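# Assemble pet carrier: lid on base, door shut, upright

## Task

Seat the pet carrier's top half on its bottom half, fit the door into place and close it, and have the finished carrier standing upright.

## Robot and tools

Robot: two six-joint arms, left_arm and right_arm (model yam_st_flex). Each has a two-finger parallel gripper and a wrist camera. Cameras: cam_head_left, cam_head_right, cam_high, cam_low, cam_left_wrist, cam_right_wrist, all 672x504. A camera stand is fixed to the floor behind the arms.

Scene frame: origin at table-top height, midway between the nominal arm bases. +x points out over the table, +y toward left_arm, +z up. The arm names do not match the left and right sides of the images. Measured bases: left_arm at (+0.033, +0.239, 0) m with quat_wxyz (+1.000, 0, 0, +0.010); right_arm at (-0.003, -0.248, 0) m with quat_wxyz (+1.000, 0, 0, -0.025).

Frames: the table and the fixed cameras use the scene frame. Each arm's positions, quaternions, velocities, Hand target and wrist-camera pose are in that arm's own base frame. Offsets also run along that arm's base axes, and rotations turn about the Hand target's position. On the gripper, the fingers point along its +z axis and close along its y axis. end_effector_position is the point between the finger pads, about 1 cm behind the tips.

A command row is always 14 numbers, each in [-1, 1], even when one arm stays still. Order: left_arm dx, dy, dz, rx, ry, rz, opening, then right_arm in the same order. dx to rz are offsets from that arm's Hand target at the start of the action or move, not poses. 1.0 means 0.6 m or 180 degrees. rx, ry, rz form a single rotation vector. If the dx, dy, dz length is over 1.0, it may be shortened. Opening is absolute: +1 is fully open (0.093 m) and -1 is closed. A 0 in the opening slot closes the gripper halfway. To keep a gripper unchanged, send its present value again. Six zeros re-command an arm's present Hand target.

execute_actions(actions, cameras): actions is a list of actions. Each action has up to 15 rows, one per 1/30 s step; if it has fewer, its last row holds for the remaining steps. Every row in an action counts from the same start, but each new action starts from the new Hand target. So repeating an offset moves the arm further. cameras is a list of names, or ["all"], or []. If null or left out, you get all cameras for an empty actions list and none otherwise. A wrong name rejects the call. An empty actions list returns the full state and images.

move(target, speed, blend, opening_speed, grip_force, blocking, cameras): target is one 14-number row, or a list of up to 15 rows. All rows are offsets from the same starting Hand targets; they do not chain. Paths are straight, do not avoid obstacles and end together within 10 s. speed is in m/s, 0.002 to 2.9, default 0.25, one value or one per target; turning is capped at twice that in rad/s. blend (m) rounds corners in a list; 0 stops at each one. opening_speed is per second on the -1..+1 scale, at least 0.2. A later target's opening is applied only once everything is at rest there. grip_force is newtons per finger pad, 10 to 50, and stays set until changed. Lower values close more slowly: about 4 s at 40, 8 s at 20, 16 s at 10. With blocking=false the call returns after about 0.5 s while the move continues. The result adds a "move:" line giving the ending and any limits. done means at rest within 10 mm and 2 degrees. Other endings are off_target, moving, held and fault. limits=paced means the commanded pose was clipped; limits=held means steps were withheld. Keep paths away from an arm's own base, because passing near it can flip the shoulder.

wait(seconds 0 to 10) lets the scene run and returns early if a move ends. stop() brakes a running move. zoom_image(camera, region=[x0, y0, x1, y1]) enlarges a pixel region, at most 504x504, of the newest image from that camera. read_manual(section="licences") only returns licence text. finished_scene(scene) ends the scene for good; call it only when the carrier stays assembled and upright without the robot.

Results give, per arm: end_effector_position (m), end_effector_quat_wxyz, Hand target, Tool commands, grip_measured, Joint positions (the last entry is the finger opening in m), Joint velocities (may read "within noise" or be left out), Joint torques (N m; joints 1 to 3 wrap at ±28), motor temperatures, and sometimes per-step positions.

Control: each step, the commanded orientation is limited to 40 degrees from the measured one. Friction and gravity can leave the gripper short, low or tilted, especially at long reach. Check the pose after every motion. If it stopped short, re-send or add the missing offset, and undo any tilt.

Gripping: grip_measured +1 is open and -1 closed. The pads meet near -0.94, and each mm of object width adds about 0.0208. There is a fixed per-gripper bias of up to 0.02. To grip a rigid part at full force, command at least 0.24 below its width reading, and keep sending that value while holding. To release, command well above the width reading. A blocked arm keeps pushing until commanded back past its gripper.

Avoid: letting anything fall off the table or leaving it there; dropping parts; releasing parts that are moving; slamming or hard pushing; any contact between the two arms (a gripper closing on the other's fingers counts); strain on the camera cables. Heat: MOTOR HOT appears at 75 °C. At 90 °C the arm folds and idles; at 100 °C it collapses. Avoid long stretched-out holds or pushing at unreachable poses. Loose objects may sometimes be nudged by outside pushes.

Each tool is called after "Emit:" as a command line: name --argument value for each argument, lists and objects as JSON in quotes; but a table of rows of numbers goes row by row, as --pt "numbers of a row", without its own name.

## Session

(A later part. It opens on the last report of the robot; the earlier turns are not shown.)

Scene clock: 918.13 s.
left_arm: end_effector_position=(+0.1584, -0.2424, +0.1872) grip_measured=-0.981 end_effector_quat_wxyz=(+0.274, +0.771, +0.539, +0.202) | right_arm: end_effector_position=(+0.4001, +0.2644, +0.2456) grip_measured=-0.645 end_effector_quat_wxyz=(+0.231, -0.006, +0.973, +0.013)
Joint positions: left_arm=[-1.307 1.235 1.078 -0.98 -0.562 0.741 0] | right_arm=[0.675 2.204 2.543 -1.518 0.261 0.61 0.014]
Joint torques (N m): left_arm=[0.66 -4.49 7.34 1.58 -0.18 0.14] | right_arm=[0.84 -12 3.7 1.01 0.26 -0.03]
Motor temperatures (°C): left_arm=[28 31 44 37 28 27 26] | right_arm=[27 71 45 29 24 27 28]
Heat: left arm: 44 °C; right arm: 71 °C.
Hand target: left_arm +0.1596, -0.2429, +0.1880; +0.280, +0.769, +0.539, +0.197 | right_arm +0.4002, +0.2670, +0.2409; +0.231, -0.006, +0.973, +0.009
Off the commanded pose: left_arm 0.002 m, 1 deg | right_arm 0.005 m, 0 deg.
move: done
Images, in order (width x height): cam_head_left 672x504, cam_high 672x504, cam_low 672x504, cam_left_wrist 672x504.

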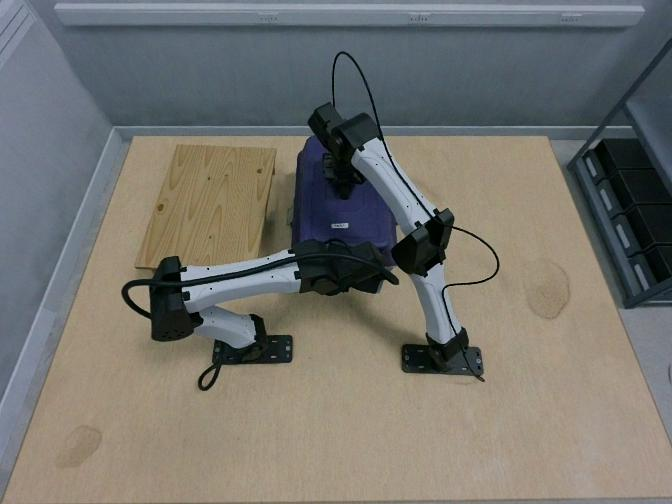

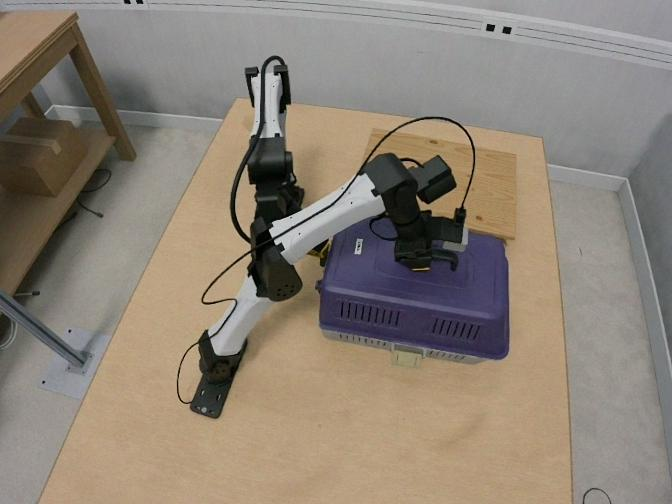

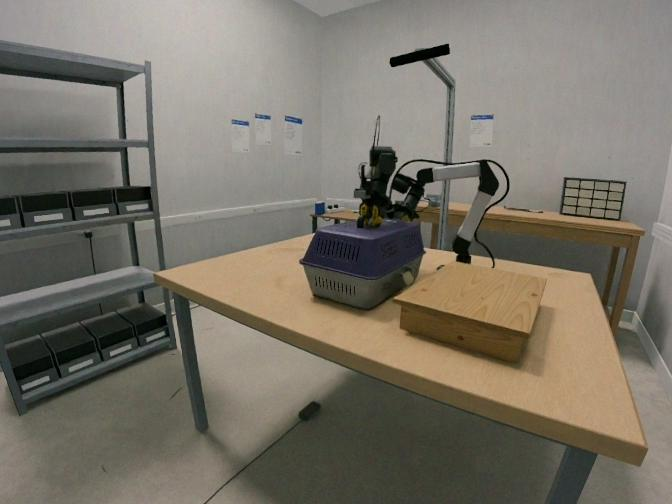

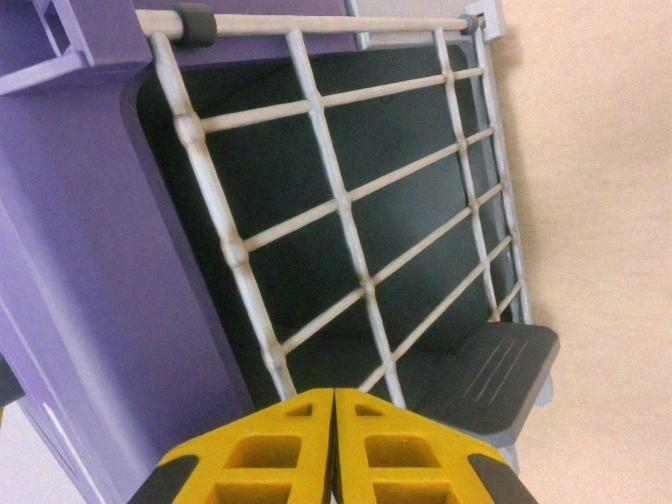

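Emit:
move --target '[0,0,0,0,0,0,-1,0.0,-0.003,-0.025,0,0,0,-0.8]' --speed 0.04

Emit:
move --target '[-0.1,0.0,0,0,0,0,-1,0,0,0.0,0,0,0,-0.8]' --speed 0.06 --cameras '["cam_high","cam_low","cam_head_left","cam_left_wrist"]'

Emit:
zoom_image --camera "cam_head_left" --region '[350, 230, 410, 300]'

Emit:
zoom_image --camera "cam_high" --region '[290, 200, 390, 350]'

Emit:
zoom_image --camera "cam_low" --region '[280, 190, 450, 310]'

Scene clock: 934.60 s.
left_arm: end_effector_position=(+0.1584, -0.2424, +0.1872) grip_measured=-0.981 end_effector_quat_wxyz=(+0.274, +0.771, +0.539, +0.202) | right_arm: end_effector_position=(+0.4011, +0.2614, +0.2435) grip_measured=-0.645 end_effector_quat_wxyz=(+0.246, -0.002, +0.969, +0.021)
Joint positions: left_arm=[-1.307 1.235 1.078 -0.98 -0.562 0.741 0] | right_arm=[0.671 2.114 2.365 -1.395 0.267 0.608 0.014]
Joint torques (N m): left_arm=[0.68 -4.48 7.34 1.58 -0.18 0.14] | right_arm=[0.91 -10.02 3.21 1.02 0.2 -0.04]
Motor temperatures (°C): left_arm=[28 31 44 37 28 27 26] | right_arm=[27 71 43 29 24 27 28]
Heat: left arm: 44 °C; right arm: 71 °C.
Hand target: left_arm +0.1596, -0.2429, +0.1880; +0.280, +0.769, +0.539, +0.197 | right_arm +0.4003, +0.2650, +0.2261; +0.232, -0.006, +0.973, +0.010
Off the commanded pose: left_arm 0.002 m, 1 deg | right_arm 0.018 m, 2 deg.
move: off_target (right_arm)

Scene clock: 936.33 s.
left_arm: end_effector_position=(+0.0996, -0.2390, +0.1815) grip_measured=-0.981 end_effector_quat_wxyz=(+0.272, +0.774, +0.538, +0.195) | right_arm: end_effector_position=(+0.4011, +0.2615, +0.2434) grip_measured=-0.645 end_effector_quat_wxyz=(+0.246, -0.002, +0.969, +0.021)
Joint positions: left_arm=[-1.573 1.235 1.078 -1.151 -0.637 0.441 0] | right_arm=[0.671 2.114 2.365 -1.395 0.267 0.608 0.014]
Joint torques (N m): left_arm=[-1.13 -2.5 10.22 0.95 -0.56 -0.11] | right_arm=[0.9 -10.04 3.23 1.02 0.2 -0.04]
Motor temperatures (°C): left_arm=[28 31 44 37 28 27 26] | right_arm=[27 71 43 28 24 27 28]
Heat: left arm: 44 °C; right arm: 71 °C.
Hand target: left_arm +0.0996, -0.2429, +0.1880; +0.280, +0.769, +0.539, +0.197 | right_arm +0.4003, +0.2651, +0.2260; +0.232, -0.006, +0.973, +0.010
Off the commanded pose: left_arm 0.008 m, 1 deg | right_arm 0.018 m, 2 deg.
move: off_target (right_arm)
Images, in order (width x height): cam_head_left 672x504, cam_high 672x504, cam_low 672x504, cam_left_wrist 672x504.

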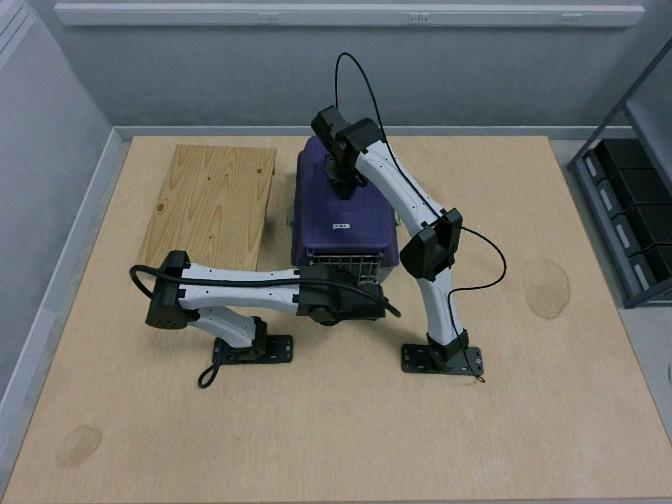

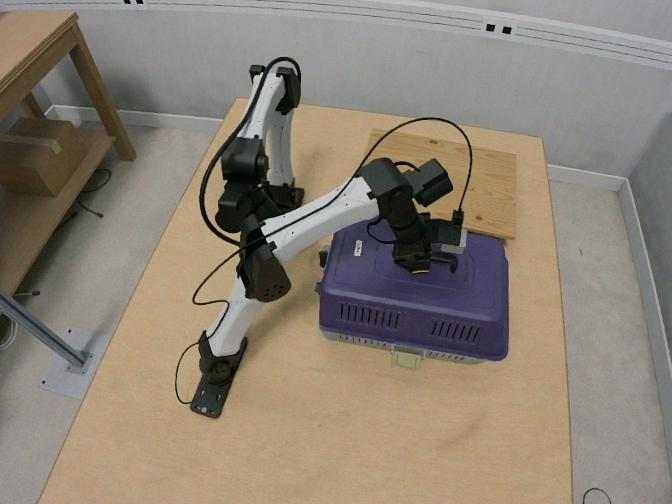

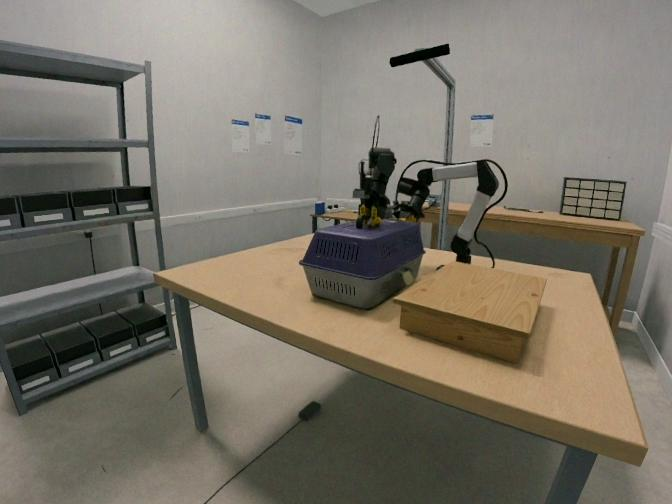

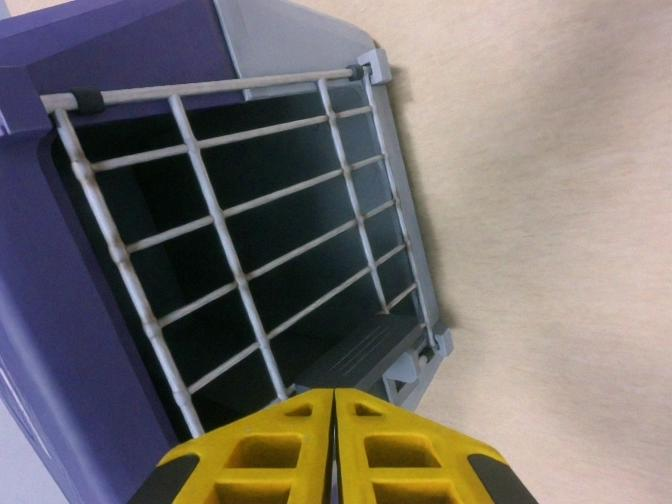

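Scaled by 7.200 from the camera's 672x504 image, which has a finer 960x720 frame.

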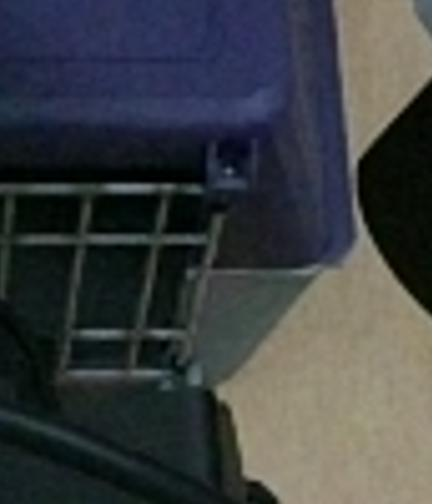

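Scaled by 3.360 from the camera's 672x504 image, which has a finer 960x720 frame.

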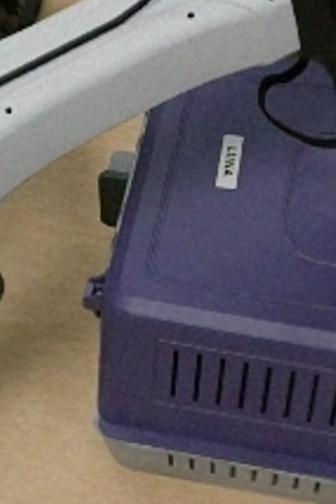

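Scaled by 2.965 from the camera's 672x504 image, which has a finer 960x720 frame.

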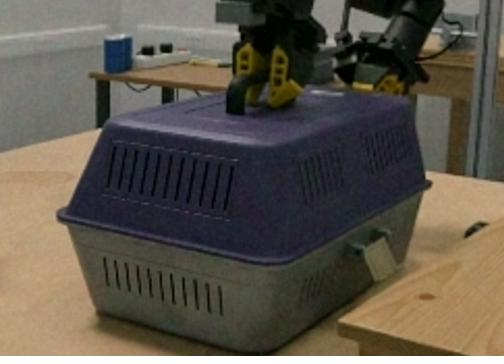

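Emit:
move --target '[-0.1,0,0,0,0,0,-1,0,-0.003,0.028,0,0,0,-0.8]' --speed 0.06

Emit:
move --target '[0,0,0,0,0,0,-1,0,0,0,0,0,0,0.3]' --opening_speed 0.6

Emit:
move --pt "-0.03 0.15 0.08 0 0 0 -1 0.01 0 0.1 0 0 0 0.3" --pt "-0.03 0.15 0.08 0 0 0 -1 -0.15 -0.35 0.15 0 0 0 0.3" --cameras '["all"]' --blend '[0.02,0]'

Emit:
zoom_image --camera "cam_head_left" --region '[270, 200, 420, 310]'

Emit:
zoom_image --camera "cam_high" --region '[290, 200, 530, 380]'

Emit:
zoom_image --camera "cam_head_right" --region '[270, 200, 420, 310]'

Scene clock: 954.10 s.
left_arm: end_effector_position=(+0.0409, -0.2372, +0.1792) grip_measured=-0.981 end_effector_quat_wxyz=(+0.268, +0.774, +0.537, +0.200) | right_arm: end_effector_position=(+0.4003, +0.2621, +0.2466) grip_measured=-0.645 end_effector_quat_wxyz=(+0.236, -0.005, +0.972, +0.016)
Joint positions: left_arm=[-1.856 1.334 1.148 -1.355 -0.681 0.083 0] | right_arm=[0.671 2.17 2.483 -1.48 0.261 0.607 0.014]
Joint torques (N m): left_arm=[-1.1 -3.04 10.8 0.41 -0.64 -0.06] | right_arm=[0.62 -10.35 7.02 0.75 0.24 -0.07]
Motor temperatures (°C): left_arm=[28 31 45 36 28 27 26] | right_arm=[27 70 42 28 24 27 28]
Heat: left arm: 45 °C; right arm: 70 °C.
Hand target: left_arm +0.0396, -0.2430, +0.1881; +0.281, +0.769, +0.539, +0.196 | right_arm +0.4003, +0.2633, +0.2428; +0.232, -0.006, +0.973, +0.010
Off the commanded pose: left_arm 0.011 m, 2 deg | right_arm 0.004 m, 1 deg.
move: off_target (left_arm)

Scene clock: 956.13 s.
left_arm: end_effector_position=(+0.0410, -0.2370, +0.1792) grip_measured=-0.981 end_effector_quat_wxyz=(+0.268, +0.774, +0.537, +0.201) | right_arm: end_effector_position=(+0.3998, +0.2600, +0.2452) grip_measured=+0.298 end_effector_quat_wxyz=(+0.234, -0.004, +0.972, +0.010)
Joint positions: left_arm=[-1.856 1.334 1.148 -1.356 -0.681 0.082 0] | right_arm=[0.671 2.173 2.485 -1.49 0.269 0.608 0.06]
Joint torques (N m): left_arm=[-1.11 -3.04 10.8 0.39 -0.64 -0.07] | right_arm=[0.62 -10.51 6.98 0.82 0.17 -0.08]
Motor temperatures (°C): left_arm=[28 31 45 35 28 27 26] | right_arm=[27 69 42 28 24 27 28]
Heat: left arm: 45 °C; right arm: 69 °C.
Hand target: left_arm +0.0396, -0.2429, +0.1881; +0.281, +0.769, +0.539, +0.197 | right_arm +0.4003, +0.2632, +0.2427; +0.231, -0.006, +0.973, +0.009
Off the commanded pose: left_arm 0.011 m, 2 deg | right_arm 0.004 m, 0 deg.
move: off_target (left_arm)

Scene clock: 958.33 s.
left_arm: end_effector_position=(+0.0232, -0.1529, +0.2311) grip_measured=-0.981 end_effector_quat_wxyz=(+0.298, +0.811, +0.502, +0.031) | right_arm: end_effector_position=(+0.3126, +0.0538, +0.3336) grip_measured=+0.298 end_effector_quat_wxyz=(+0.252, -0.003, +0.968, +0.009)
Joint positions: left_arm=[-2.006 0.847 1.141 -1.556 -0.532 0.113 0] | right_arm=[0.216 1.541 2.029 -1.556 0.086 0.187 0.06]
Joint torques (N m): left_arm=[0.72 0.84 9.05 1.11 -0.21 0.14] | right_arm=[-0.32 -6.17 4.38 1.06 -0.06 -0.21]
Motor temperatures (°C): left_arm=[28 31 45 35 28 27 26] | right_arm=[27 69 42 28 24 27 28]
Heat: left arm: 45 °C; right arm: 69 °C.
Hand target: left_arm +0.0216, -0.1530, +0.2361; +0.281, +0.769, +0.539, +0.197 | right_arm +0.3104, +0.0533, +0.3326; +0.231, -0.006, +0.973, +0.010
Off the commanded pose: left_arm 0.005 m, 20 deg | right_arm 0.002 m, 2 deg.
joint sent to its limit (left arm) — joint 4 (wrist pitch), lower limit. The joint targets are off in orientation, not in position.
joint sent to its limit (right arm) — joint 4 (wrist pitch), lower limit. The joint targets still meet the commanded pose.
move: off_target (left_arm)

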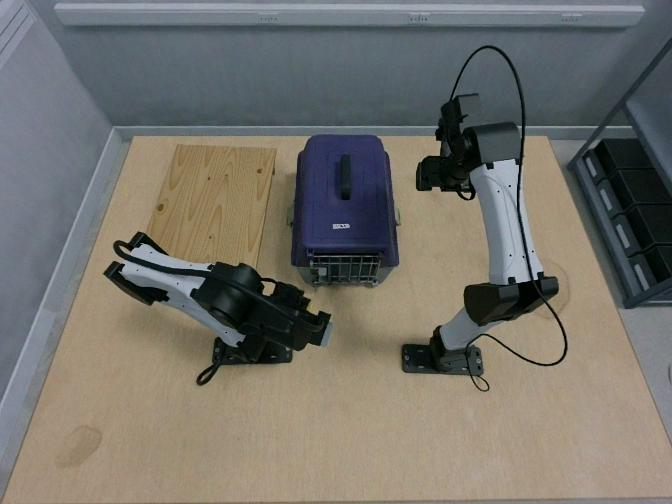

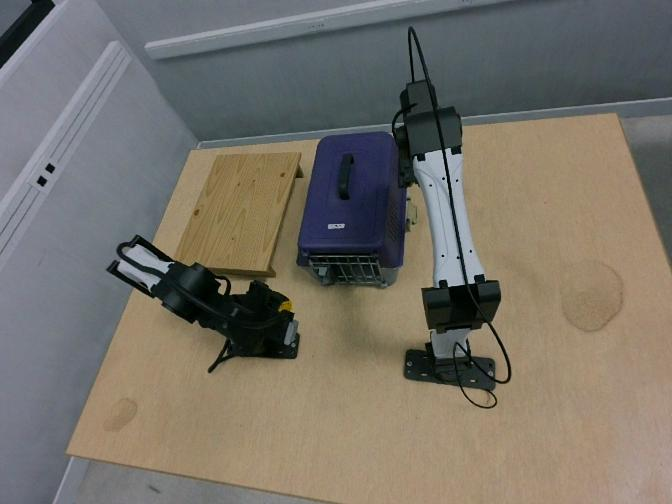

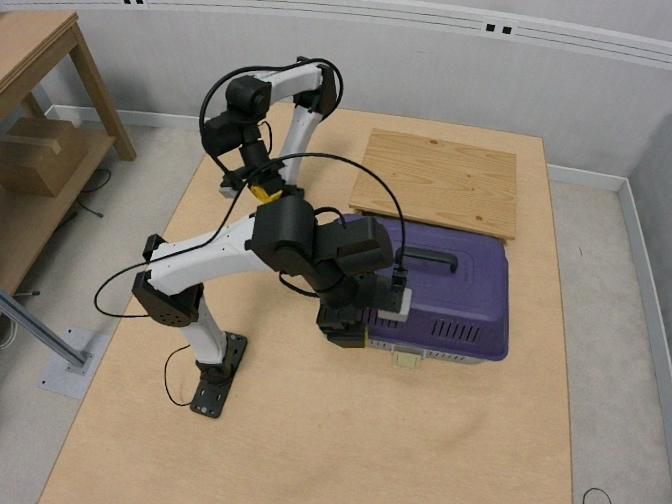

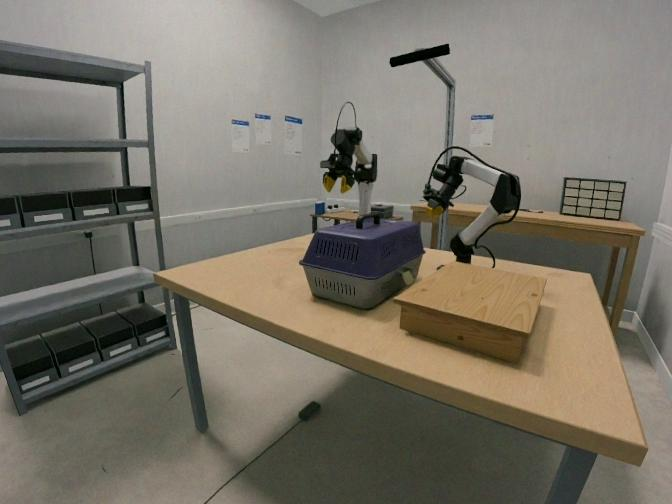

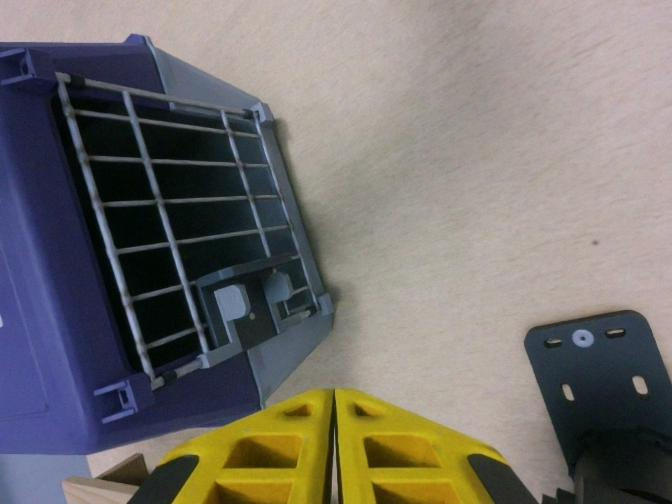

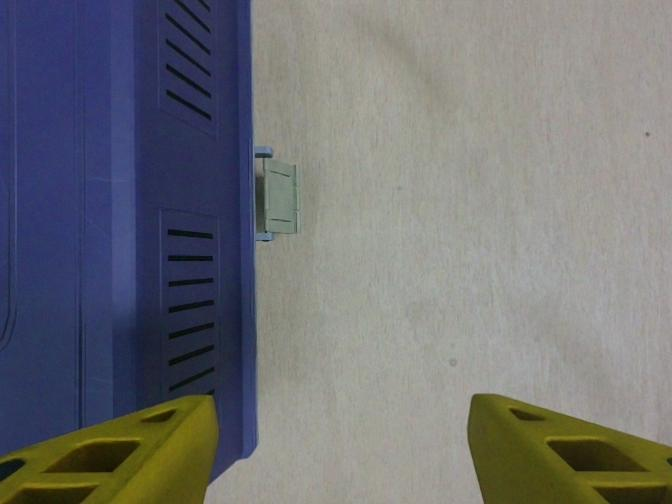

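Scaled by 3.360 from the camera's 672x504 image, which has a finer 960x720 frame.

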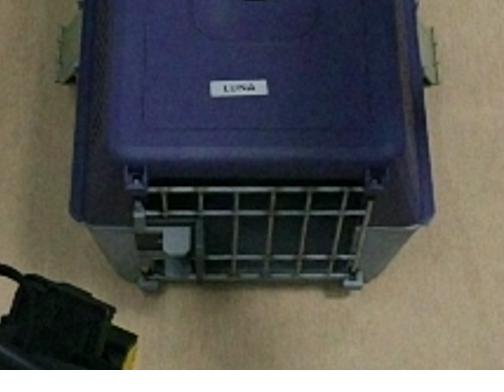

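Scaled by 2.100 from the camera's 672x504 image, which has a finer 960x720 frame.

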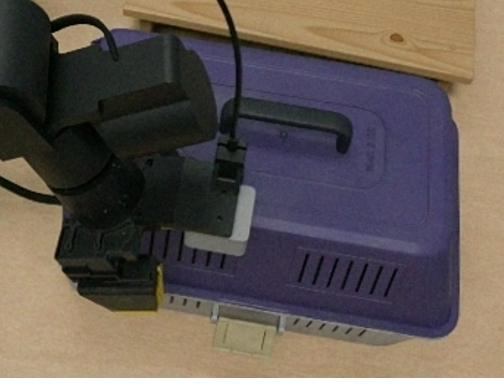

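Scaled by 3.360 from the camera's 672x504 image, which has a finer 960x720 frame.

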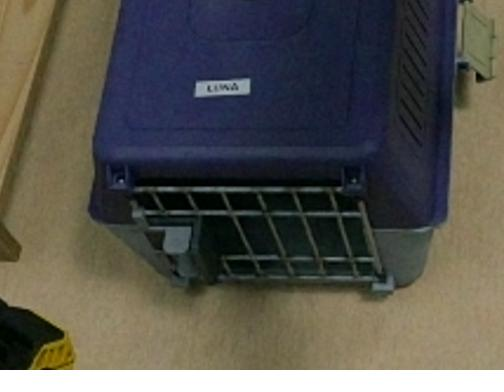

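Emit:
zoom_image --camera "cam_left_wrist" --region '[0, 20, 340, 440]'

Emit:
zoom_image --camera "cam_low" --region '[290, 190, 450, 310]'

Scaled by 1.200 from the camera's 672x504 image, which has a finer 960x720 frame.

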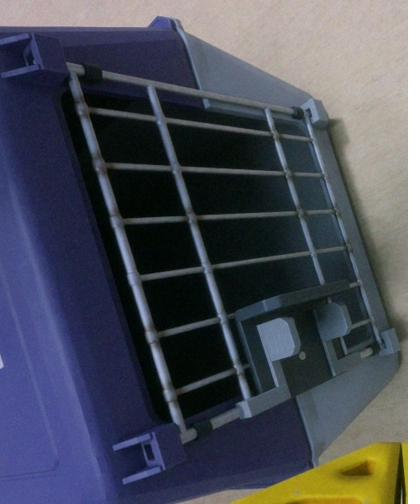

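Scaled by 3.150 from the camera's 672x504 image, which has a finer 960x720 frame.

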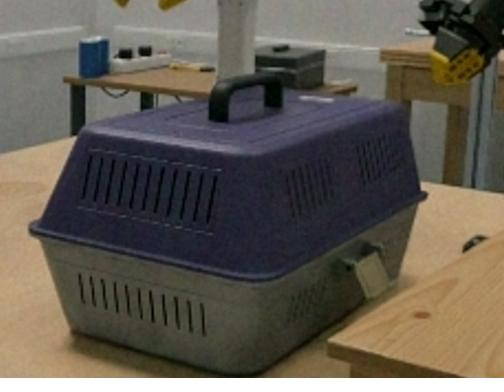

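Emit:
finished_scene --scene 1

The scene is finished: the task was done.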